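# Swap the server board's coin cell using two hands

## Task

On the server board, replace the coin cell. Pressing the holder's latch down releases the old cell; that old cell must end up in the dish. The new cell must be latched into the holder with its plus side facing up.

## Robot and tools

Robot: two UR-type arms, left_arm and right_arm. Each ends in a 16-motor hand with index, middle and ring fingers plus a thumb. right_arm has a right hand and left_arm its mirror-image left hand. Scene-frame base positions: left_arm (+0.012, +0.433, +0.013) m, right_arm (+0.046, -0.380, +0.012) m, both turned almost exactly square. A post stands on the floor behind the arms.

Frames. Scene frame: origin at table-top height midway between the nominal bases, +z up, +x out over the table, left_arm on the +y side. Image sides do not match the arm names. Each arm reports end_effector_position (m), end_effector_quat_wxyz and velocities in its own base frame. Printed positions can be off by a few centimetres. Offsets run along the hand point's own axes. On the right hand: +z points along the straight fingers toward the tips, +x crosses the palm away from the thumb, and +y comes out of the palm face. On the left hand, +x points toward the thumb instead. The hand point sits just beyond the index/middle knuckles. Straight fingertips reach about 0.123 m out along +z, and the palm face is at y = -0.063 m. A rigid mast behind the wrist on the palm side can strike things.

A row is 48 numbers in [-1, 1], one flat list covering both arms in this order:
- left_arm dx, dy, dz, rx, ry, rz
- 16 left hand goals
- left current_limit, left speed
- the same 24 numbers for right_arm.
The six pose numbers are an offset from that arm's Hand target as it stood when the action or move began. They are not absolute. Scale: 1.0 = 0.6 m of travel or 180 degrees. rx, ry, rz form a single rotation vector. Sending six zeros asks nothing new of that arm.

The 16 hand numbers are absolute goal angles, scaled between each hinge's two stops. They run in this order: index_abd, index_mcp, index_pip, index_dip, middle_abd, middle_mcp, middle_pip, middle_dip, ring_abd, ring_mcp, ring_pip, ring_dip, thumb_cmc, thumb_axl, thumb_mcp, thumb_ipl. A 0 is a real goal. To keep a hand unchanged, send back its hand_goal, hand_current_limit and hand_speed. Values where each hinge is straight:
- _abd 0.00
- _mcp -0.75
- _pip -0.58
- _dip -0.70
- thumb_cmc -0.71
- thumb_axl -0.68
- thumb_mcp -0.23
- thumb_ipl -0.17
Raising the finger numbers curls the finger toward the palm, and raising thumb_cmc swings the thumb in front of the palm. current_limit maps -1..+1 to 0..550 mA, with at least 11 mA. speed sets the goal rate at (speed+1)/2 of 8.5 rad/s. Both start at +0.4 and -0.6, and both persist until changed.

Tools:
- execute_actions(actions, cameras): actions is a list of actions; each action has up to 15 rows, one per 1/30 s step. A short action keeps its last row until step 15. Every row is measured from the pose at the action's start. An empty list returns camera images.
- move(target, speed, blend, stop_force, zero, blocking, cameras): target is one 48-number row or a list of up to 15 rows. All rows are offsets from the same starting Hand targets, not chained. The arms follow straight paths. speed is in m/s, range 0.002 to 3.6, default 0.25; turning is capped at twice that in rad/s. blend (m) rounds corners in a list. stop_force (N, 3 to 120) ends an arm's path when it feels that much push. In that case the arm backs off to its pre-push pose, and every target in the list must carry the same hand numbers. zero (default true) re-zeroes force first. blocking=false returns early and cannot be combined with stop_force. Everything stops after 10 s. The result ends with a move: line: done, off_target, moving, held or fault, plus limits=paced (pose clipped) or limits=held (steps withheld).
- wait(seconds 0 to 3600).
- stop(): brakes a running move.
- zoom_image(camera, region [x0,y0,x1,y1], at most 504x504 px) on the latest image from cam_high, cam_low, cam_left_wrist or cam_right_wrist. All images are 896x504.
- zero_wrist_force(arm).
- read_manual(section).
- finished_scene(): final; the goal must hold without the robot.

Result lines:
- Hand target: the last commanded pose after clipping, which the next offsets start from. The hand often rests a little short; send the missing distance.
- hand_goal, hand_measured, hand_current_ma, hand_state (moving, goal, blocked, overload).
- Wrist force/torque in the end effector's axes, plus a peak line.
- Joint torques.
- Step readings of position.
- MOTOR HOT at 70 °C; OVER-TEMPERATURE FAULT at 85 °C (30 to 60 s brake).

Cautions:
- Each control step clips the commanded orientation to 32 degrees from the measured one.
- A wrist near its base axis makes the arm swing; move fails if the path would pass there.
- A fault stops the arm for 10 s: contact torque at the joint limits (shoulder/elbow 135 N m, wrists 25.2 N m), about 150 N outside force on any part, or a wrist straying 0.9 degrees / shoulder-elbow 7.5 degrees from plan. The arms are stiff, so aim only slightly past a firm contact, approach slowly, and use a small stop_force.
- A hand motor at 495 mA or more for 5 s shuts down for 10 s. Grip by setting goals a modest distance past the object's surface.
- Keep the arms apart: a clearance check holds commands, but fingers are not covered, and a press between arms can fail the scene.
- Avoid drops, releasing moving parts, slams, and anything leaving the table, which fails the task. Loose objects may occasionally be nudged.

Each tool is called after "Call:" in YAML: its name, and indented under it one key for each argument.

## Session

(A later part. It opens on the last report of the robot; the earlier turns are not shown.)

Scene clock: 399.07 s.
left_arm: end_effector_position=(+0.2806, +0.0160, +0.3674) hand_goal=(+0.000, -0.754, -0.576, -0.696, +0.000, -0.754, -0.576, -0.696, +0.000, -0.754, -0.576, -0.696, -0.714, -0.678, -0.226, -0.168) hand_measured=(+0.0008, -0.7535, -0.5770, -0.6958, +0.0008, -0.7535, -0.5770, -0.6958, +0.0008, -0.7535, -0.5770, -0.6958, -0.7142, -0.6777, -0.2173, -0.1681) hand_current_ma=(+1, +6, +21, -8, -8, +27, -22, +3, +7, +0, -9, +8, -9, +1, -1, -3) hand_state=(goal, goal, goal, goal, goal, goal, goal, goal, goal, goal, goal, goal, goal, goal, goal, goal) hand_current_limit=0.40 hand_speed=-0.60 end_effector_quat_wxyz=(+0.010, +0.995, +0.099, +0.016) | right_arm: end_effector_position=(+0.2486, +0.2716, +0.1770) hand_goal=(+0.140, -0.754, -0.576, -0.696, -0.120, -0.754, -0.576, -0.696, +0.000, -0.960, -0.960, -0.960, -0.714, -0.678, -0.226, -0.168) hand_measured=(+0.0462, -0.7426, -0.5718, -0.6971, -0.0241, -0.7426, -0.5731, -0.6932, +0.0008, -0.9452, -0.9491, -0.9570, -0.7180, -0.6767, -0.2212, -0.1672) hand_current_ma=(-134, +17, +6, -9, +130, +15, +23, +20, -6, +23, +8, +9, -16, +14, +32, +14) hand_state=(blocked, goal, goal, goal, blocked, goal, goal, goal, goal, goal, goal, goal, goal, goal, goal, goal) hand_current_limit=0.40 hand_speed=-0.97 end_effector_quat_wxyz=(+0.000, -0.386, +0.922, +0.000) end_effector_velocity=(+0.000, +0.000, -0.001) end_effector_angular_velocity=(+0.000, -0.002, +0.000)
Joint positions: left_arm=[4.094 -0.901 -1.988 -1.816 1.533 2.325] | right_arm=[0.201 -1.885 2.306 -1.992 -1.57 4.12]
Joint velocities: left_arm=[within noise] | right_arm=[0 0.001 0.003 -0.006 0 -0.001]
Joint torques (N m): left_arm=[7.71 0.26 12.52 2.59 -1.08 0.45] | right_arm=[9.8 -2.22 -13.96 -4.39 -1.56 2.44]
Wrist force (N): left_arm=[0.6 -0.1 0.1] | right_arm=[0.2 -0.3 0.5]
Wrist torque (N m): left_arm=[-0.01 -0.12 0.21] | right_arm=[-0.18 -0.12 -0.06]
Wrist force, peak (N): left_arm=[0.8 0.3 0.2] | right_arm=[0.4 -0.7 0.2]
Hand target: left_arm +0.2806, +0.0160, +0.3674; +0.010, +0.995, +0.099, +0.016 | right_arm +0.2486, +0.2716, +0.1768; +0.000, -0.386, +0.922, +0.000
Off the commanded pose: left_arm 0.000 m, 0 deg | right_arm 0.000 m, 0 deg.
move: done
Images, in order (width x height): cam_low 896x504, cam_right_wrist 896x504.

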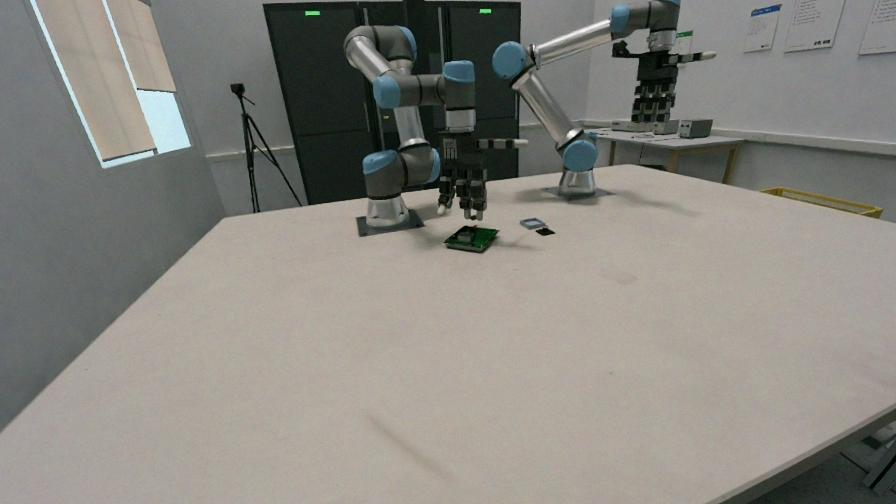

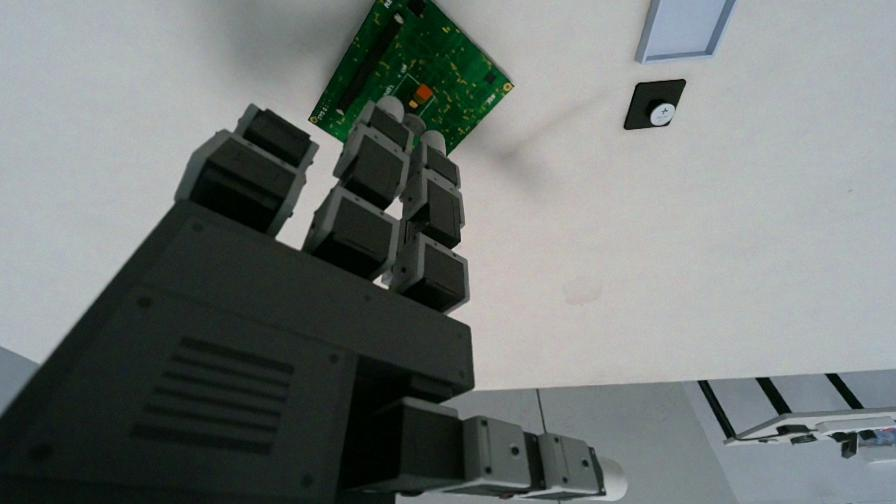

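Call:
move:
  target: [0,0,0,0,0,0, 0.000,-0.754,-0.576,-0.696,0.000,-0.754,-0.576,-0.696,0.000,-0.754,-0.576,-0.696,-0.714,-0.678,-0.226,-0.168,0.4,-0.6, -0.2098,0.2788,-0.0383,0,0,0, 0.14,-0.754,-0.576,-0.696,-0.12,-0.754,-0.576,-0.696,0.000,-0.96,-0.96,-0.96,-0.714,-0.678,-0.226,-0.168,0.4,-0.97]
  cameras: ["cam_right_wrist","cam_low","cam_high"]
  speed: 0.1

Call:
zoom_image:
  camera: "cam_right_wrist"
  region: [340, 0, 580, 160]

Call:
zoom_image:
  camera: "cam_high"
  region: [430, 240, 520, 310]

Call:
zoom_image:
  camera: "cam_low"
  region: [490, 185, 570, 245]

Scene clock: 415.70 s.
left_arm: end_effector_position=(+0.2806, +0.0160, +0.3674) hand_goal=(+0.000, -0.754, -0.576, -0.696, +0.000, -0.754, -0.576, -0.696, +0.000, -0.754, -0.576, -0.696, -0.714, -0.678, -0.226, -0.168) hand_measured=(-0.0007, -0.7535, -0.5770, -0.6958, -0.0007, -0.7535, -0.5770, -0.6958, +0.0008, -0.7535, -0.5770, -0.6958, -0.7142, -0.6767, -0.2173, -0.1672) hand_current_ma=(+4, +2, -4, -16, -8, +11, -20, +9, +4, -4, -17, +3, +11, -7, -10, +0) hand_state=(goal, goal, goal, goal, goal, goal, goal, goal, goal, goal, goal, goal, goal, goal, goal, goal) hand_current_limit=0.40 hand_speed=-0.60 end_effector_quat_wxyz=(+0.010, +0.995, +0.099, +0.016) | right_arm: end_effector_position=(+0.2178, +0.4786, +0.1999) hand_goal=(+0.140, -0.754, -0.576, -0.696, -0.120, -0.754, -0.576, -0.696, +0.000, -0.960, -0.960, -0.960, -0.714, -0.678, -0.226, -0.168) hand_measured=(+0.0447, -0.7438, -0.5731, -0.6971, -0.0241, -0.7438, -0.5731, -0.6932, +0.0008, -0.9452, -0.9504, -0.9557, -0.7142, -0.6777, -0.2222, -0.1672) hand_current_ma=(-142, +28, +7, -11, +123, +22, +15, +10, +4, +29, +1, +21, +0, +19, +15, -7) hand_state=(blocked, goal, goal, goal, blocked, goal, goal, goal, goal, goal, goal, goal, goal, goal, goal, goal) hand_current_limit=0.40 hand_speed=-0.97 end_effector_quat_wxyz=(+0.000, -0.386, +0.922, +0.000)
Joint positions: left_arm=[4.094 -0.901 -1.988 -1.816 1.533 2.325] | right_arm=[0.712 -1.564 1.978 -1.986 -1.57 4.632]
Joint torques (N m): left_arm=[8.04 0.45 12.42 2.74 -1.2 0.29] | right_arm=[1.32 -22.86 -24.67 -4.31 -1.93 -1.67]
Wrist force (N): left_arm=[0.6 0.1 -0.1] | right_arm=[0.3 -0.5 0.5]
Wrist torque (N m): left_arm=[0.03 -0.12 0.21] | right_arm=[-0.19 -0.14 0.14]
Wrist force, peak (N): left_arm=[0.9 0.6 0.1] | right_arm=[0.7 -1.3 0.7]
Hand target: left_arm +0.2806, +0.0160, +0.3674; +0.010, +0.995, +0.099, +0.016 | right_arm +0.2178, +0.4787, +0.2000; +0.000, -0.386, +0.922, +0.000
Off the commanded pose: left_arm 0.000 m, 0 deg | right_arm 0.000 m, 0 deg.
move: done
Images, in order (width x height): cam_high 896x504, cam_low 896x504, cam_right_wrist 896x504.

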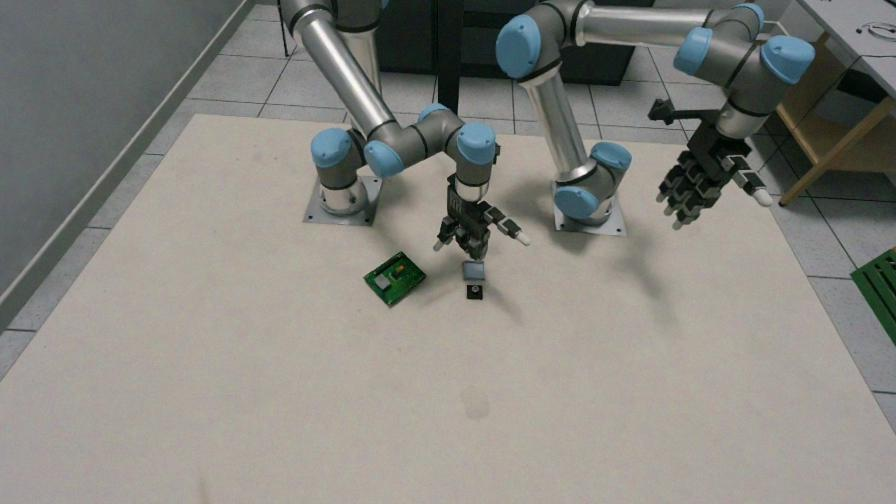

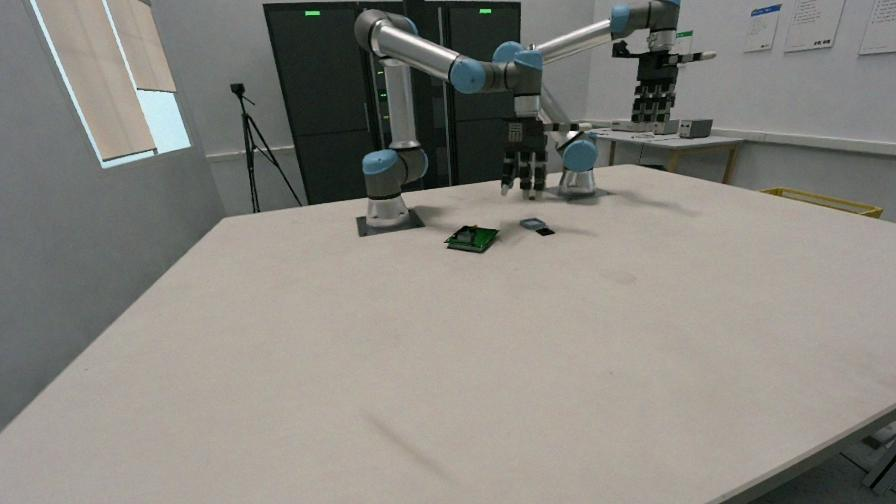

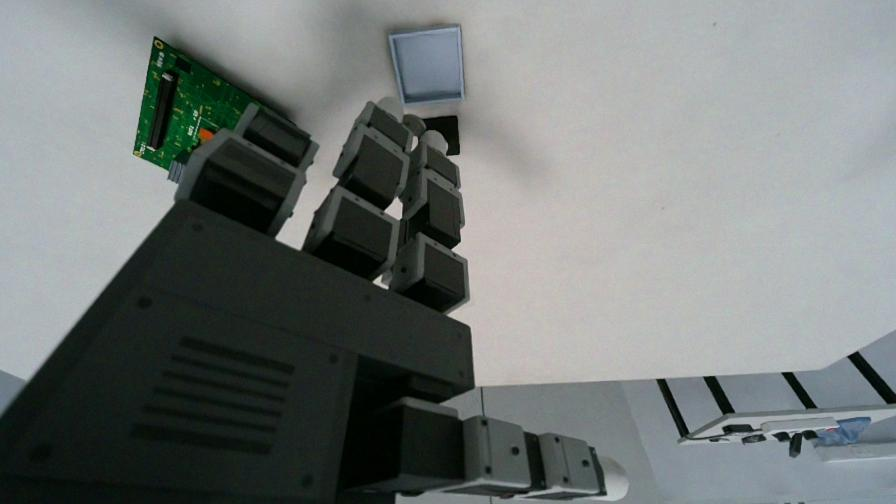

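Scaled by 2.100 from the camera's image (finer frame: 1280x720).

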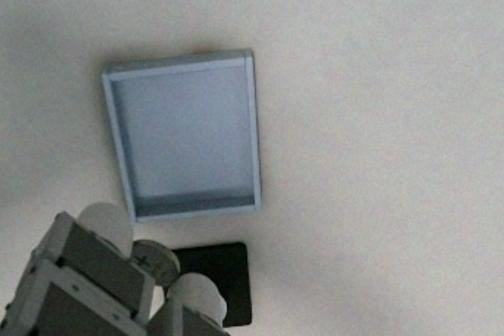

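Scaled by 5.600 from the camera's image (finer frame: 1280x720).

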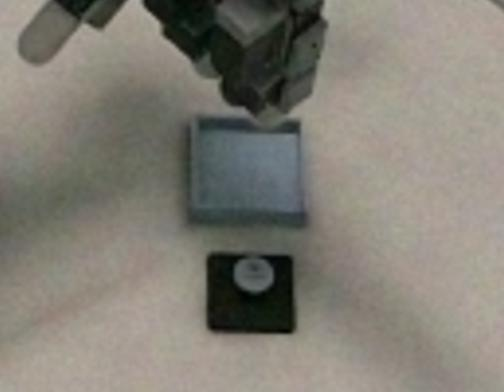

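Scaled by 6.300 from the camera's image (finer frame: 1280x720).

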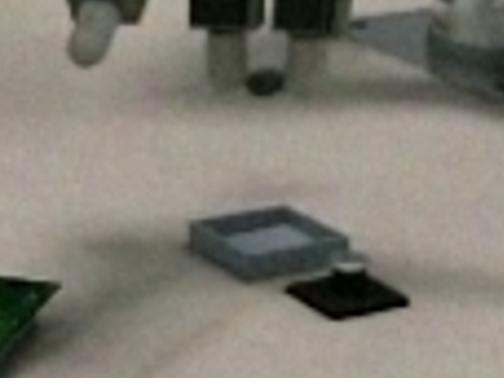

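Call:
move:
  target: [0,0,0,0,0,0, 0.000,-0.754,-0.576,-0.696,0.000,-0.754,-0.576,-0.696,0.000,-0.754,-0.576,-0.696,-0.714,-0.678,-0.226,-0.168,0.4,-0.6, -0.0042,0.0222,0.0667,0,0,0, 0.14,-0.754,-0.576,-0.696,-0.12,-0.754,-0.576,-0.696,0.000,-0.96,-0.96,-0.96,-0.714,-0.678,-0.226,-0.168,0.4,-0.97]
  cameras: ["cam_right_wrist","cam_low","cam_high"]
  speed: 0.06

Call:
zoom_image:
  camera: "cam_right_wrist"
  region: [350, 20, 510, 150]

Call:
zoom_image:
  camera: "cam_high"
  region: [430, 240, 520, 310]

Call:
zoom_image:
  camera: "cam_low"
  region: [500, 190, 560, 240]

Scene clock: 433.27 s.
left_arm: end_effector_position=(+0.2806, +0.0160, +0.3674) hand_goal=(+0.000, -0.754, -0.576, -0.696, +0.000, -0.754, -0.576, -0.696, +0.000, -0.754, -0.576, -0.696, -0.714, -0.678, -0.226, -0.168) hand_measured=(-0.0007, -0.7535, -0.5770, -0.6958, -0.0007, -0.7535, -0.5770, -0.6958, +0.0008, -0.7535, -0.5770, -0.6958, -0.7142, -0.6777, -0.2173, -0.1681) hand_current_ma=(-1, -1, +26, +22, -5, +18, -9, -7, -7, +24, -28, +1, +15, -2, +11, +15) hand_state=(goal, goal, goal, goal, goal, goal, goal, goal, goal, goal, goal, goal, goal, goal, goal, goal) hand_current_limit=0.40 hand_speed=-0.60 end_effector_quat_wxyz=(+0.010, +0.995, +0.099, +0.016) | right_arm: end_effector_position=(+0.2100, +0.4899, +0.1599) hand_goal=(+0.140, -0.754, -0.576, -0.696, -0.120, -0.754, -0.576, -0.696, +0.000, -0.960, -0.960, -0.960, -0.714, -0.678, -0.226, -0.168) hand_measured=(+0.0462, -0.7438, -0.5718, -0.6971, -0.0241, -0.7450, -0.5731, -0.6932, +0.0008, -0.9452, -0.9504, -0.9570, -0.7154, -0.6777, -0.2212, -0.1681) hand_current_ma=(-145, +1, +19, -7, +124, +10, +1, +7, -11, +35, +22, -2, +0, +2, +19, -8) hand_state=(blocked, goal, goal, goal, blocked, goal, goal, goal, goal, goal, goal, goal, goal, goal, goal, goal) hand_current_limit=0.40 hand_speed=-0.97 end_effector_quat_wxyz=(+0.000, -0.386, +0.922, +0.000)
Joint positions: left_arm=[4.094 -0.901 -1.988 -1.816 1.533 2.325] | right_arm=[0.741 -1.504 2.03 -2.098 -1.57 4.661]
Joint torques (N m): left_arm=[7.87 -0.63 13.04 2.67 -1.22 0.25] | right_arm=[-8.07 -34.04 -27.54 -0.68 1.77 -2.92]
Wrist force (N): left_arm=[0.3 0.1 0.0] | right_arm=[0.5 -0.3 0.4]
Wrist torque (N m): left_arm=[0.03 -0.08 0.18] | right_arm=[-0.17 -0.17 -0.01]
Wrist force, peak (N): left_arm=[0.8 0.3 0.0] | right_arm=[0.3 0.0 1.2]
Hand target: left_arm +0.2806, +0.0160, +0.3674; +0.010, +0.995, +0.099, +0.016 | right_arm +0.2101, +0.4899, +0.1600; +0.000, -0.386, +0.922, +0.000
Off the commanded pose: left_arm 0.000 m, 0 deg | right_arm 0.000 m, 0 deg.
move: done
Images, in order (width x height): cam_high 896x504, cam_low 896x504, cam_right_wrist 896x504.

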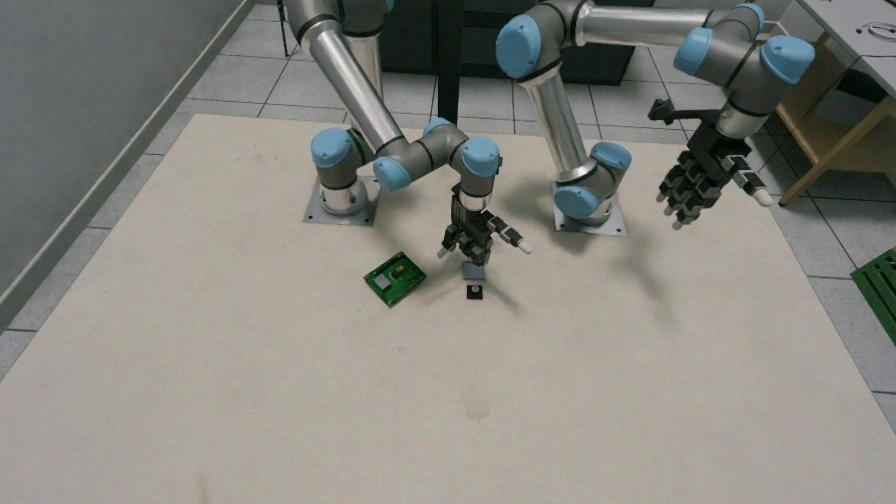

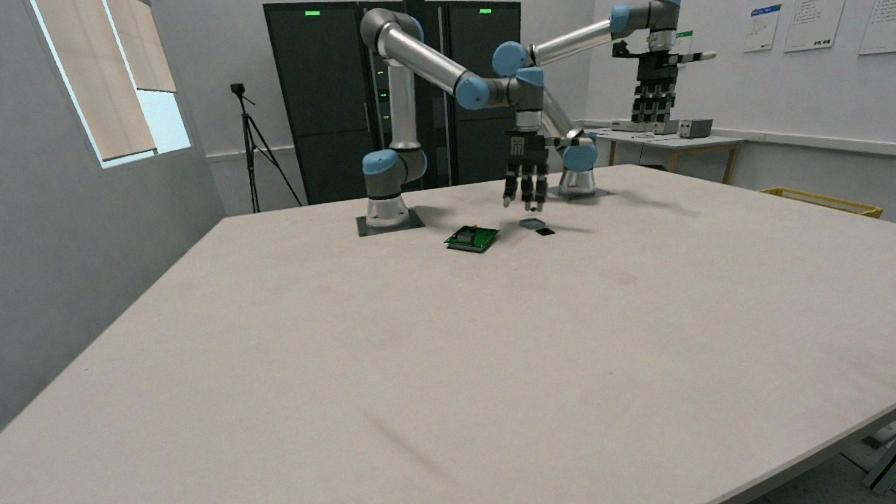

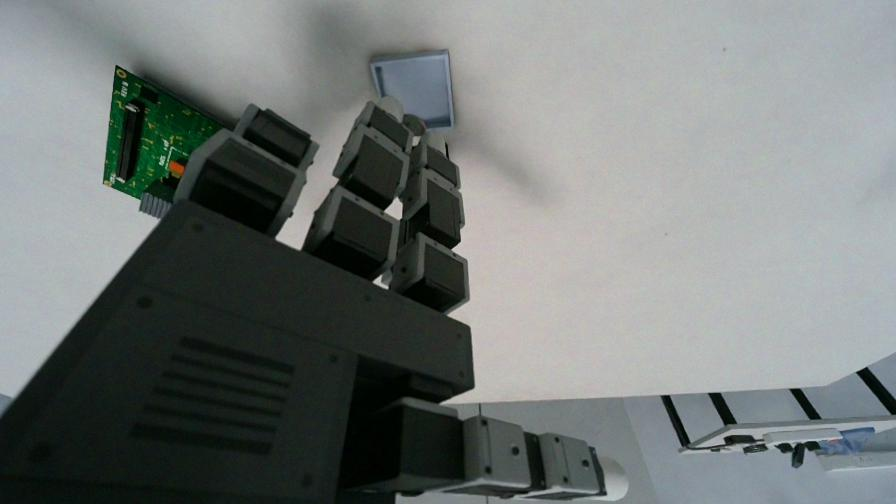

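Scaled by 3.150 from the camera's image (finer frame: 1280x720).

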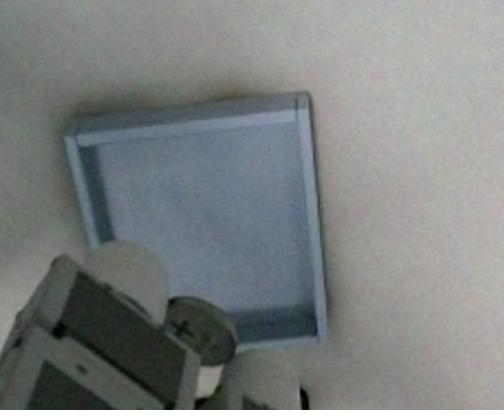

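Scaled by 5.600 from the camera's image (finer frame: 1280x720).

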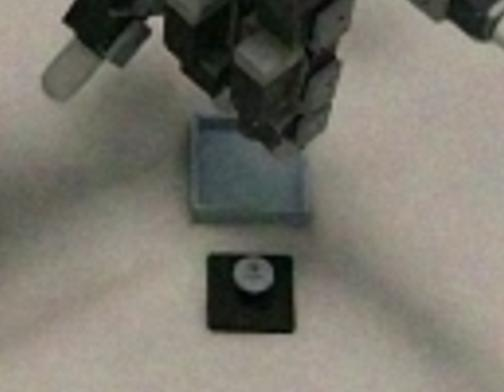

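Scaled by 8.400 from the camera's image (finer frame: 1280x720).

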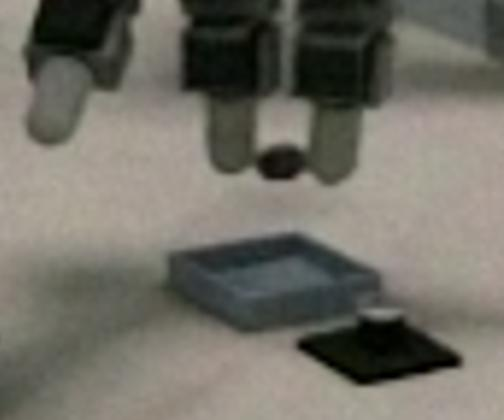

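Call:
move:
  target: [0,0,0,0,0,0, 0.000,-0.754,-0.576,-0.696,0.000,-0.754,-0.576,-0.696,0.000,-0.754,-0.576,-0.696,-0.714,-0.678,-0.226,-0.168,0.4,-0.6, 0,0,0.06,0,0,0, 0.14,-0.754,-0.576,-0.696,-0.12,-0.754,-0.576,-0.696,0.000,-0.96,-0.96,-0.96,-0.714,-0.678,-0.226,-0.168,0.4,-0.97]
  speed: 0.05

Call:
move:
  target: [0,0,0,0,0,0, 0.000,-0.754,-0.576,-0.696,0.000,-0.754,-0.576,-0.696,0.000,-0.754,-0.576,-0.696,-0.714,-0.678,-0.226,-0.168,0.4,-0.6, 0,0,0.023,0,0,0, 0.14,-0.754,-0.576,-0.696,-0.12,-0.754,-0.576,-0.696,0.000,-0.96,-0.96,-0.96,-0.714,-0.678,-0.226,-0.168,0.4,-0.97]
  cameras: ["cam_right_wrist","cam_low"]
  speed: 0.005
  stop_force: 3

Call:
zoom_image:
  camera: "cam_right_wrist"
  region: [360, 60, 480, 160]

Call:
zoom_image:
  camera: "cam_low"
  region: [500, 190, 560, 240]

Scene clock: 445.30 s.
left_arm: end_effector_position=(+0.2806, +0.0160, +0.3674) hand_goal=(+0.000, -0.754, -0.576, -0.696, +0.000, -0.754, -0.576, -0.696, +0.000, -0.754, -0.576, -0.696, -0.714, -0.678, -0.226, -0.168) hand_measured=(-0.0007, -0.7535, -0.5770, -0.6971, -0.0007, -0.7535, -0.5770, -0.6958, -0.0007, -0.7535, -0.5770, -0.6958, -0.7142, -0.6767, -0.2173, -0.1672) hand_current_ma=(-4, +14, +22, +3, +16, +16, -2, +9, -8, +0, +0, +4, -11, -12, +8, -4) hand_state=(goal, goal, goal, goal, goal, goal, goal, goal, goal, goal, goal, goal, goal, goal, goal, goal) hand_current_limit=0.40 hand_speed=-0.60 end_effector_quat_wxyz=(+0.010, +0.995, +0.099, +0.016) | right_arm: end_effector_position=(+0.2101, +0.4898, +0.1239) hand_goal=(+0.140, -0.754, -0.576, -0.696, -0.120, -0.754, -0.576, -0.696, +0.000, -0.960, -0.960, -0.960, -0.714, -0.678, -0.226, -0.168) hand_measured=(+0.0462, -0.7450, -0.5718, -0.6971, -0.0241, -0.7438, -0.5744, -0.6932, +0.0008, -0.9452, -0.9504, -0.9570, -0.7154, -0.6777, -0.2212, -0.1681) hand_current_ma=(-143, +26, +8, -16, +131, +16, +10, +17, -9, +21, +19, +9, +7, +28, +13, +2) hand_state=(blocked, goal, goal, goal, blocked, goal, goal, goal, goal, goal, goal, goal, goal, goal, goal, goal) hand_current_limit=0.40 hand_speed=-0.97 end_effector_quat_wxyz=(+0.000, -0.386, +0.922, +0.000)
Joint positions: left_arm=[4.094 -0.901 -1.988 -1.816 1.533 2.325] | right_arm=[0.741 -1.451 2.081 -2.201 -1.57 4.661]
Joint torques (N m): left_arm=[7 -0.16 13.06 2.55 -1.13 0.16] | right_arm=[-0.23 -35.08 -26.74 -0.78 -1.97 -1.12]
Wrist force (N): left_arm=[0.3 0.3 -0.2] | right_arm=[0.4 -0.2 0.3]
Wrist torque (N m): left_arm=[0.07 -0.08 0.18] | right_arm=[-0.14 -0.14 0.04]
Wrist force, peak (N): left_arm=[0.7 0.5 -0.1] | right_arm=[0.3 -0.2 1.0]
Hand target: left_arm +0.2806, +0.0160, +0.3674; +0.010, +0.995, +0.099, +0.016 | right_arm +0.2101, +0.4899, +0.1240; +0.000, -0.386, +0.922, +0.000
Off the commanded pose: left_arm 0.000 m, 0 deg | right_arm 0.000 m, 0 deg.
move: done

Scene clock: 448.30 s.
left_arm: end_effector_position=(+0.2806, +0.0160, +0.3674) hand_goal=(+0.000, -0.754, -0.576, -0.696, +0.000, -0.754, -0.576, -0.696, +0.000, -0.754, -0.576, -0.696, -0.714, -0.678, -0.226, -0.168) hand_measured=(+0.0008, -0.7523, -0.5770, -0.6958, -0.0007, -0.7535, -0.5770, -0.6958, +0.0008, -0.7535, -0.5770, -0.6958, -0.7142, -0.6777, -0.2173, -0.1672) hand_current_ma=(-1, +8, +11, -8, -14, +7, -20, -12, -9, +13, -6, -2, -10, -4, +15, +3) hand_state=(goal, goal, goal, goal, goal, goal, goal, goal, goal, goal, goal, goal, goal, goal, goal, goal) hand_current_limit=0.40 hand_speed=-0.60 end_effector_quat_wxyz=(+0.010, +0.995, +0.099, +0.016) | right_arm: end_effector_position=(+0.2101, +0.4899, +0.1141) hand_goal=(+0.140, -0.754, -0.576, -0.696, -0.120, -0.754, -0.576, -0.696, +0.000, -0.960, -0.960, -0.960, -0.714, -0.678, -0.226, -0.168) hand_measured=(+0.0491, -0.7414, -0.5718, -0.6971, -0.0241, -0.7450, -0.5731, -0.6932, -0.0007, -0.9452, -0.9504, -0.9557, -0.7154, -0.6777, -0.2212, -0.1672) hand_current_ma=(-142, +13, +11, -11, +141, +29, +21, +15, -2, +31, +12, +13, -1, +12, +29, +2) hand_state=(blocked, goal, goal, goal, blocked, goal, goal, goal, goal, goal, goal, goal, goal, goal, goal, goal) hand_current_limit=0.40 hand_speed=-0.97 end_effector_quat_wxyz=(+0.000, -0.386, +0.922, +0.000)
Joint positions: left_arm=[4.094 -0.901 -1.988 -1.816 1.533 2.325] | right_arm=[0.741 -1.435 2.094 -2.23 -1.57 4.661]
Joint torques (N m): left_arm=[7.54 0.03 13.39 2.53 -1.14 0.06] | right_arm=[10.23 -33.95 -25.32 -0.61 1.61 2.6]
Wrist force (N): left_arm=[0.1 0.0 0.0] | right_arm=[0.4 0.1 -3.6]
Wrist torque (N m): left_arm=[0.01 -0.04 0.17] | right_arm=[0.13 -0.11 0.05]
Wrist force, peak (N): left_arm=[1.0 0.2 -0.5] | right_arm=[0.9 0.4 -5.9]
Hand target: left_arm +0.2806, +0.0160, +0.3674; +0.010, +0.995, +0.099, +0.016 | right_arm +0.2101, +0.4899, +0.1141; +0.000, -0.386, +0.922, +0.000 (not the last commanded pose)
Off the commanded pose: left_arm 0.000 m, 0 deg | right_arm 0.004 m, 0 deg.
move: contact (right_arm)
Images, in order (width x height): cam_low 896x504, cam_right_wrist 896x504.

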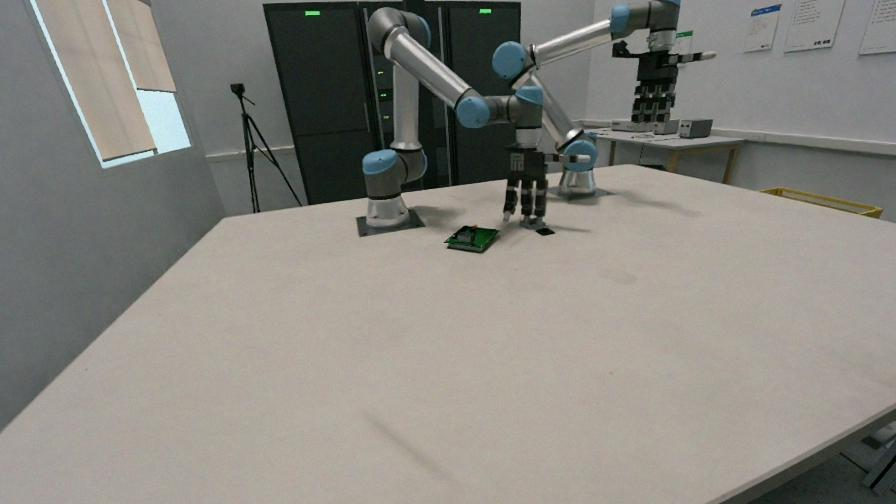

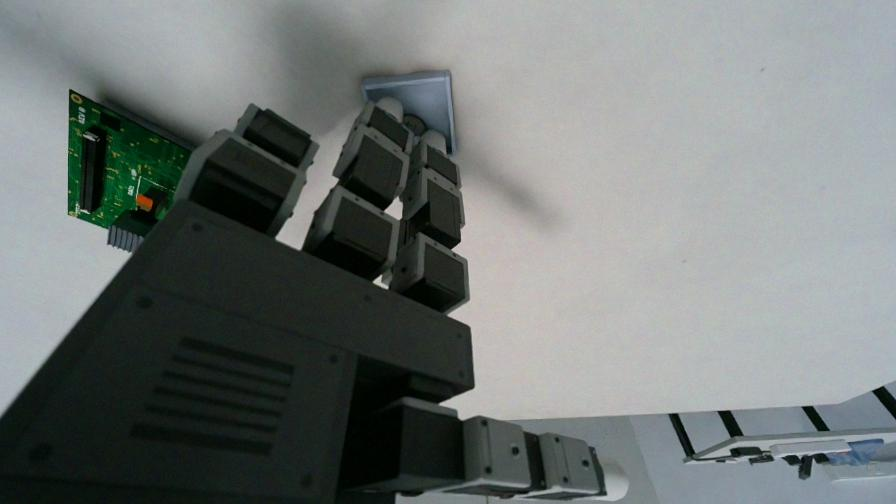

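Scaled by 4.200 from the camera's image (finer frame: 1280x720).

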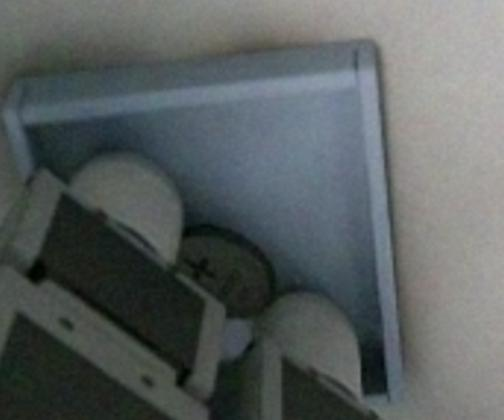

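Scaled by 8.400 from the camera's image (finer frame: 1280x720).

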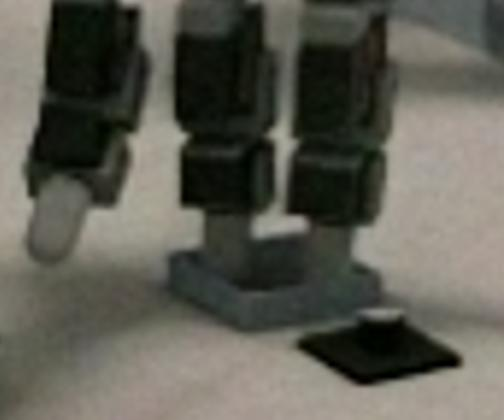

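Call:
move:
  target: [0,0,0,0,0,0, 0.000,-0.754,-0.576,-0.696,0.000,-0.754,-0.576,-0.696,0.000,-0.754,-0.576,-0.696,-0.714,-0.678,-0.226,-0.168,0.4,-0.6, 0,0,-0.0005,0,0,0, 0.14,-0.754,-0.576,-0.696,-0.12,-0.754,-0.576,-0.696,0.000,-0.96,-0.96,-0.96,-0.714,-0.678,-0.226,-0.168,0.4,-0.97]
  speed: 0.005

Call:
move:
  target: [0,0,0,0,0,0, 0.000,-0.754,-0.576,-0.696,0.000,-0.754,-0.576,-0.696,0.000,-0.754,-0.576,-0.696,-0.714,-0.678,-0.226,-0.168,0.4,-0.6, 0,0,0,0,0,0, 0.01,-0.754,-0.576,-0.696,0.01,-0.754,-0.576,-0.696,0.000,-0.96,-0.96,-0.96,-0.714,-0.678,-0.226,-0.168,0.4,-0.985]
  speed: 0.005
  cameras: ["cam_right_wrist","cam_low"]

Call:
zoom_image:
  camera: "cam_right_wrist"
  region: [360, 60, 480, 160]

Scene clock: 460.20 s.
left_arm: end_effector_position=(+0.2806, +0.0160, +0.3674) hand_goal=(+0.000, -0.754, -0.576, -0.696, +0.000, -0.754, -0.576, -0.696, +0.000, -0.754, -0.576, -0.696, -0.714, -0.678, -0.226, -0.168) hand_measured=(-0.0007, -0.7523, -0.5770, -0.6958, -0.0007, -0.7535, -0.5770, -0.6958, -0.0007, -0.7535, -0.5770, -0.6958, -0.7142, -0.6767, -0.2173, -0.1681) hand_current_ma=(-15, +1, +3, +6, -7, +6, -11, -8, -15, +10, -21, -4, -9, -9, +28, +3) hand_state=(goal, goal, goal, goal, goal, goal, goal, goal, goal, goal, goal, goal, goal, goal, goal, goal) hand_current_limit=0.40 hand_speed=-0.60 end_effector_quat_wxyz=(+0.010, +0.995, +0.099, +0.016) | right_arm: end_effector_position=(+0.2101, +0.4899, +0.1144) hand_goal=(+0.140, -0.754, -0.576, -0.696, -0.120, -0.754, -0.576, -0.696, +0.000, -0.960, -0.960, -0.960, -0.714, -0.678, -0.226, -0.168) hand_measured=(+0.0491, -0.7414, -0.5718, -0.6971, -0.0241, -0.7438, -0.5821, -0.6932, +0.0008, -0.9452, -0.9491, -0.9570, -0.7154, -0.6777, -0.2222, -0.1672) hand_current_ma=(-129, +26, +12, -1, +133, +11, -20, +13, -2, +23, +3, +12, -2, +16, +22, -5) hand_state=(blocked, goal, goal, goal, blocked, goal, goal, goal, goal, goal, goal, goal, goal, goal, goal, goal) hand_current_limit=0.40 hand_speed=-0.97 end_effector_quat_wxyz=(+0.000, -0.386, +0.922, +0.000)
Joint positions: left_arm=[4.094 -0.901 -1.988 -1.816 1.533 2.325] | right_arm=[0.741 -1.436 2.093 -2.229 -1.57 4.661]
Joint torques (N m): left_arm=[6.86 0.24 13.51 2.64 -1.1 0.1] | right_arm=[10.25 -30.4 -24.26 -1.92 1.65 2.19]
Wrist force (N): left_arm=[0.7 0.4 -0.1] | right_arm=[0.3 0.1 0.9]
Wrist torque (N m): left_arm=[0.07 -0.13 0.20] | right_arm=[-0.20 -0.12 0.02]
Wrist force, peak (N): left_arm=[0.8 0.4 -0.4] | right_arm=[0.2 0.1 -3.7]
Hand target: left_arm +0.2806, +0.0160, +0.3674; +0.010, +0.995, +0.099, +0.016 | right_arm +0.2101, +0.4899, +0.1144; +0.000, -0.386, +0.922, +0.000
Off the commanded pose: left_arm 0.000 m, 0 deg | right_arm 0.000 m, 0 deg.
move: done

Scene clock: 460.70 s.
left_arm: end_effector_position=(+0.2806, +0.0160, +0.3674) hand_goal=(+0.000, -0.754, -0.576, -0.696, +0.000, -0.754, -0.576, -0.696, +0.000, -0.754, -0.576, -0.696, -0.714, -0.678, -0.226, -0.168) hand_measured=(-0.0007, -0.7535, -0.5770, -0.6958, -0.0007, -0.7523, -0.5770, -0.6958, -0.0007, -0.7535, -0.5770, -0.6958, -0.7142, -0.6777, -0.2173, -0.1672) hand_current_ma=(-7, +6, +8, +10, +6, +16, -10, -10, +5, +15, -11, -6, +13, -15, +0, +13) hand_state=(goal, goal, goal, goal, goal, goal, goal, goal, goal, goal, goal, goal, goal, goal, goal, goal) hand_current_limit=0.40 hand_speed=-0.60 end_effector_quat_wxyz=(+0.010, +0.995, +0.099, +0.016) | right_arm: end_effector_position=(+0.2101, +0.4899, +0.1144) hand_goal=(+0.010, -0.754, -0.576, -0.696, +0.010, -0.754, -0.576, -0.696, +0.000, -0.960, -0.960, -0.960, -0.714, -0.678, -0.226, -0.168) hand_measured=(+0.0477, -0.7414, -0.5718, -0.6971, -0.0241, -0.7438, -0.5808, -0.6932, +0.0008, -0.9452, -0.9504, -0.9557, -0.7154, -0.6767, -0.2212, -0.1681) hand_current_ma=(-91, +15, +8, -6, +81, +20, +10, +11, +1, +32, -1, +20, -2, +9, +12, +6) hand_state=(moving, goal, goal, goal, moving, goal, goal, goal, goal, goal, goal, goal, goal, goal, goal, goal) hand_current_limit=0.40 hand_speed=-0.98 end_effector_quat_wxyz=(+0.000, -0.386, +0.922, +0.000)
Joint positions: left_arm=[4.094 -0.901 -1.988 -1.816 1.533 2.325] | right_arm=[0.741 -1.436 2.093 -2.229 -1.57 4.661]
Joint torques (N m): left_arm=[7.04 0.07 12.74 2.5 -1.16 0] | right_arm=[9.17 -25.46 -19.74 -3.75 1.74 1.98]
Wrist force (N): left_arm=[0.1 0.3 -0.3] | right_arm=[0.5 0.1 0.5]
Wrist torque (N m): left_arm=[0.07 -0.05 0.16] | right_arm=[-0.18 -0.15 0.04]
Wrist force, peak (N): left_arm=[0.7 0.2 -0.2] | right_arm=[0.5 0.2 0.8]
Hand target: left_arm +0.2806, +0.0160, +0.3674; +0.010, +0.995, +0.099, +0.016 | right_arm +0.2101, +0.4899, +0.1144; +0.000, -0.386, +0.922, +0.000
Off the commanded pose: left_arm 0.000 m, 0 deg | right_arm 0.000 m, 0 deg.
move: done
Images, in order (width x height): cam_low 896x504, cam_right_wrist 896x504.

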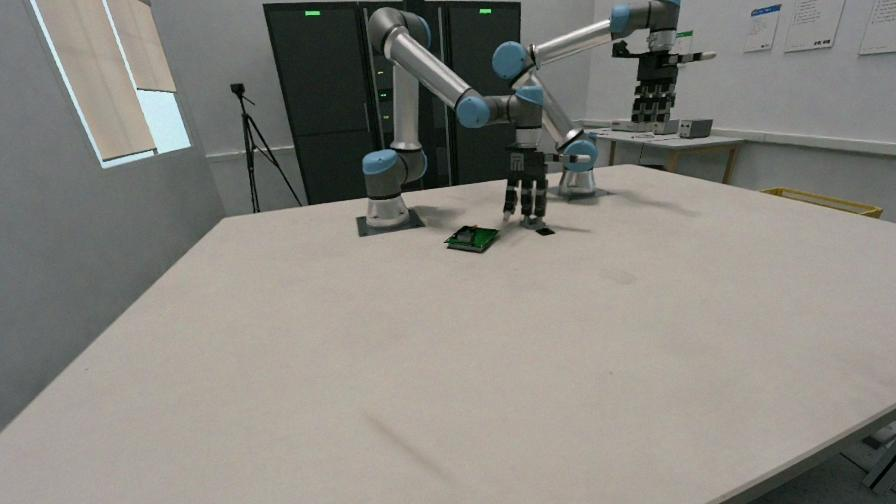

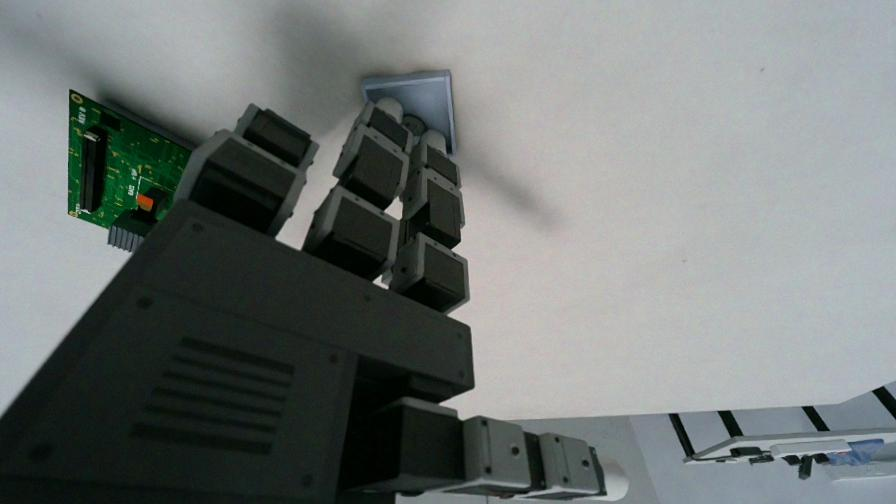

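Scaled by 4.200 from the camera's image (finer frame: 1280x720).

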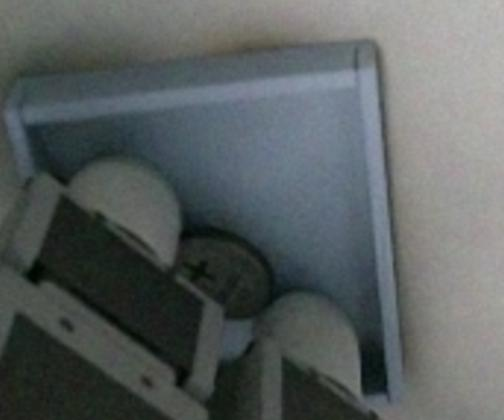

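Call:
wait:
  seconds: 2
  cameras: ["cam_right_wrist","cam_low"]

Call:
zoom_image:
  camera: "cam_right_wrist"
  region: [360, 60, 480, 160]

Scene clock: 464.20 s.
left_arm: end_effector_position=(+0.2806, +0.0160, +0.3674) hand_goal=(+0.000, -0.754, -0.576, -0.696, +0.000, -0.754, -0.576, -0.696, +0.000, -0.754, -0.576, -0.696, -0.714, -0.678, -0.226, -0.168) hand_measured=(-0.0007, -0.7535, -0.5770, -0.6958, -0.0007, -0.7535, -0.5770, -0.6958, +0.0008, -0.7535, -0.5770, -0.6958, -0.7142, -0.6767, -0.2173, -0.1681) hand_current_ma=(-12, +9, -8, +10, -3, +7, -11, -15, -6, +16, +2, -14, +13, -5, +13, +7) hand_state=(goal, goal, goal, goal, goal, goal, goal, goal, goal, goal, goal, goal, goal, goal, goal, goal) hand_current_limit=0.40 hand_speed=-0.60 end_effector_quat_wxyz=(+0.010, +0.995, +0.099, +0.016) | right_arm: end_effector_position=(+0.2101, +0.4899, +0.1144) hand_goal=(+0.010, -0.754, -0.576, -0.696, +0.010, -0.754, -0.576, -0.696, +0.000, -0.960, -0.960, -0.960, -0.714, -0.678, -0.226, -0.168) hand_measured=(+0.0462, -0.7414, -0.5718, -0.6971, -0.0007, -0.7450, -0.5731, -0.6932, +0.0008, -0.9452, -0.9504, -0.9570, -0.7154, -0.6777, -0.2212, -0.1681) hand_current_ma=(+46, +26, +5, -7, -26, +22, +16, +12, -15, +35, +16, +6, -6, +8, +23, -2) hand_state=(blocked, goal, goal, goal, goal, goal, goal, goal, goal, goal, goal, goal, goal, goal, goal, goal) hand_current_limit=0.40 hand_speed=-0.98 end_effector_quat_wxyz=(+0.000, -0.386, +0.922, +0.000)
Joint positions: left_arm=[4.094 -0.901 -1.988 -1.816 1.533 2.325] | right_arm=[0.741 -1.436 2.093 -2.229 -1.57 4.661]
Joint torques (N m): left_arm=[6.97 0 13.21 2.48 -1.12 -0.11] | right_arm=[10.07 -22.11 -16.57 -3.94 1.74 1.9]
Wrist force (N): left_arm=[0.3 0.3 -0.1] | right_arm=[0.7 0.4 0.7]
Wrist torque (N m): left_arm=[0.06 -0.08 0.18] | right_arm=[-0.15 -0.14 0.06]
Wrist force, peak (N): left_arm=[0.7 0.7 -0.1] | right_arm=[1.0 0.1 0.7]
Hand target: left_arm +0.2806, +0.0160, +0.3674; +0.010, +0.995, +0.099, +0.016 | right_arm +0.2101, +0.4899, +0.1144; +0.000, -0.386, +0.922, +0.000
Off the commanded pose: left_arm 0.000 m, 0 deg | right_arm 0.000 m, 0 deg.
wait: 2.00 s; at rest by 0.17 s
Images, in order (width x height): cam_low 896x504, cam_right_wrist 896x504.

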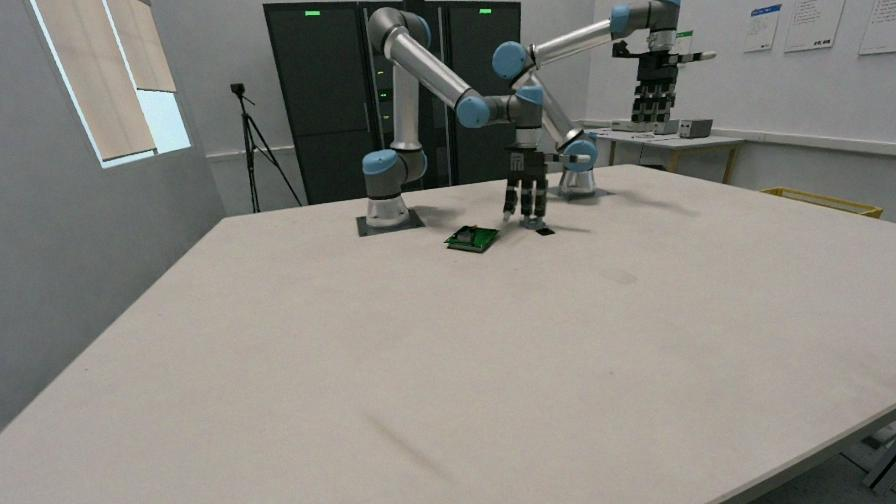

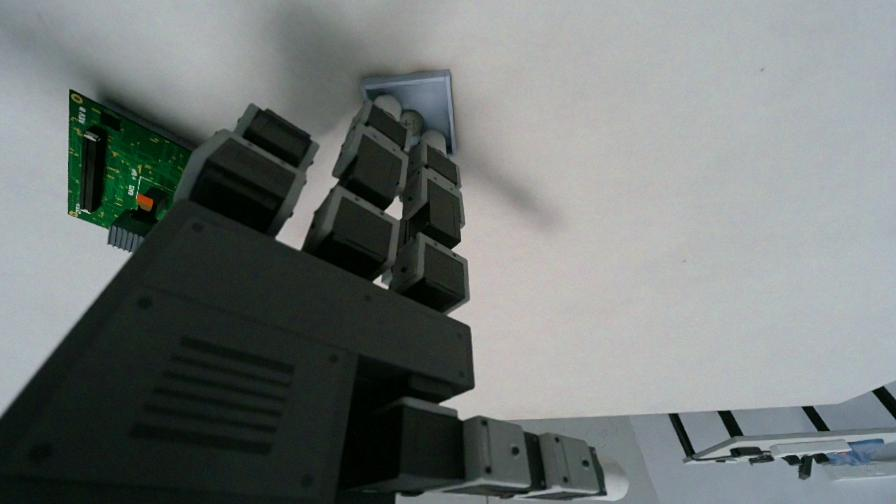

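Scaled by 4.200 from the camera's image (finer frame: 1280x720).

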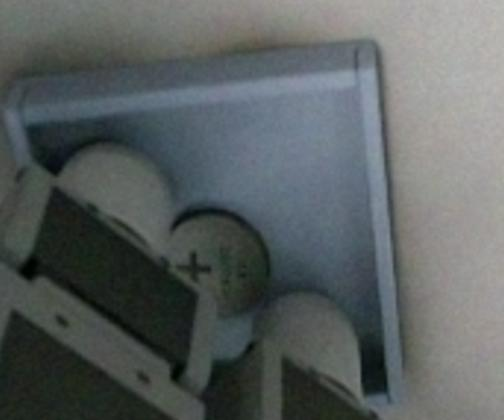

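Call:
move:
  target:
    - [0,0,0,0,0,0, 0.000,-0.754,-0.576,-0.696,0.000,-0.754,-0.576,-0.696,0.000,-0.754,-0.576,-0.696,-0.714,-0.678,-0.226,-0.168,0.4,-0.6, 0,0,-0.005,0,0,0, 0.01,-0.754,-0.576,-0.696,0.01,-0.754,-0.576,-0.696,0.000,-0.96,-0.96,-0.96,-0.714,-0.678,-0.226,-0.168,0.4,-0.97]
    - [0,0,0,0,0,0, 0.000,-0.754,-0.576,-0.696,0.000,-0.754,-0.576,-0.696,0.000,-0.754,-0.576,-0.696,-0.714,-0.678,-0.226,-0.168,0.4,-0.6, 0,0,-0.08,0,0,0, -0.03,-0.754,-0.576,-0.696,0.03,-0.754,-0.576,-0.696,0.000,-0.96,-0.96,-0.96,-0.714,-0.678,-0.226,-0.168,0.4,-0.9]
  speed: [0.005,0.05]
  cameras: ["cam_right_wrist","cam_low"]

Call:
zoom_image:
  camera: "cam_right_wrist"
  region: [350, 30, 510, 160]

Scene clock: 473.20 s.
left_arm: end_effector_position=(+0.2806, +0.0160, +0.3674) hand_goal=(+0.000, -0.754, -0.576, -0.696, +0.000, -0.754, -0.576, -0.696, +0.000, -0.754, -0.576, -0.696, -0.714, -0.678, -0.226, -0.168) hand_measured=(-0.0007, -0.7535, -0.5770, -0.6971, +0.0008, -0.7535, -0.5770, -0.6958, -0.0007, -0.7535, -0.5770, -0.6958, -0.7142, -0.6767, -0.2173, -0.1681) hand_current_ma=(+1, +12, -4, -9, -6, +2, -23, -5, +7, +8, -21, -12, +2, +11, -4, +6) hand_state=(goal, goal, goal, goal, goal, goal, goal, goal, goal, goal, goal, goal, goal, goal, goal, goal) hand_current_limit=0.40 hand_speed=-0.60 end_effector_quat_wxyz=(+0.010, +0.995, +0.099, +0.016) | right_arm: end_effector_position=(+0.2101, +0.4899, +0.1624) hand_goal=(-0.030, -0.754, -0.576, -0.696, +0.030, -0.754, -0.576, -0.696, +0.000, -0.960, -0.960, -0.960, -0.714, -0.678, -0.226, -0.168) hand_measured=(-0.0197, -0.7414, -0.5718, -0.6971, +0.0198, -0.7450, -0.5731, -0.6932, +0.0008, -0.9452, -0.9491, -0.9557, -0.7142, -0.6777, -0.2222, -0.1681) hand_current_ma=(+15, +9, +4, -9, -12, +17, +9, +4, -17, +20, +21, +19, -2, +6, +15, +2) hand_state=(goal, goal, goal, goal, goal, goal, goal, goal, goal, goal, goal, goal, goal, goal, goal, goal) hand_current_limit=0.40 hand_speed=-0.90 end_effector_quat_wxyz=(+0.000, -0.386, +0.922, +0.000)
Joint positions: left_arm=[4.094 -0.901 -1.988 -1.816 1.533 2.325] | right_arm=[0.741 -1.507 2.027 -2.091 -1.57 4.661]
Joint torques (N m): left_arm=[7.06 0.5 12.62 2.6 -1.18 -0.12] | right_arm=[-7.32 -18.71 -13.49 -1.03 1.39 -2.73]
Wrist force (N): left_arm=[0.3 0.3 -0.1] | right_arm=[0.2 -0.2 0.2]
Wrist torque (N m): left_arm=[0.06 -0.08 0.18] | right_arm=[-0.13 -0.12 0.03]
Wrist force, peak (N): left_arm=[0.8 0.2 -0.4] | right_arm=[1.0 0.2 0.8]
Hand target: left_arm +0.2806, +0.0160, +0.3674; +0.010, +0.995, +0.099, +0.016 | right_arm +0.2101, +0.4899, +0.1624; +0.000, -0.386, +0.922, +0.000
Off the commanded pose: left_arm 0.000 m, 0 deg | right_arm 0.000 m, 0 deg.
move: done
Images, in order (width x height): cam_low 896x504, cam_right_wrist 896x504.

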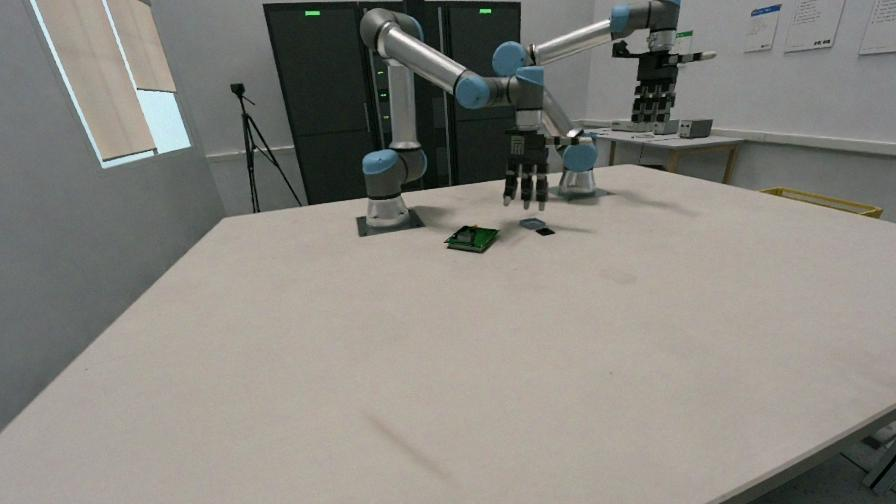

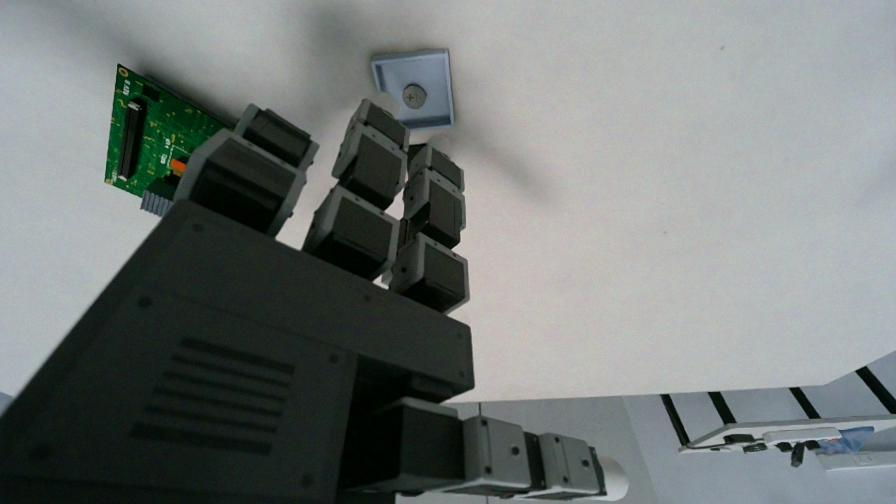

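Scaled by 3.150 from the camera's image (finer frame: 1280x720).

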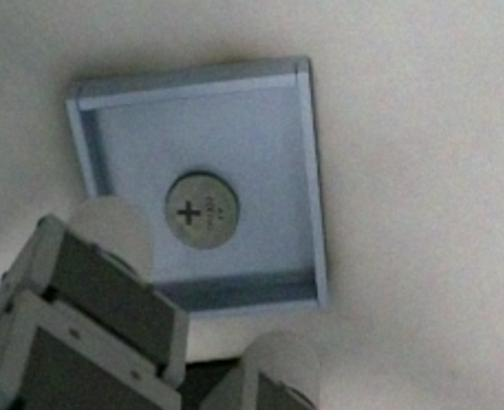

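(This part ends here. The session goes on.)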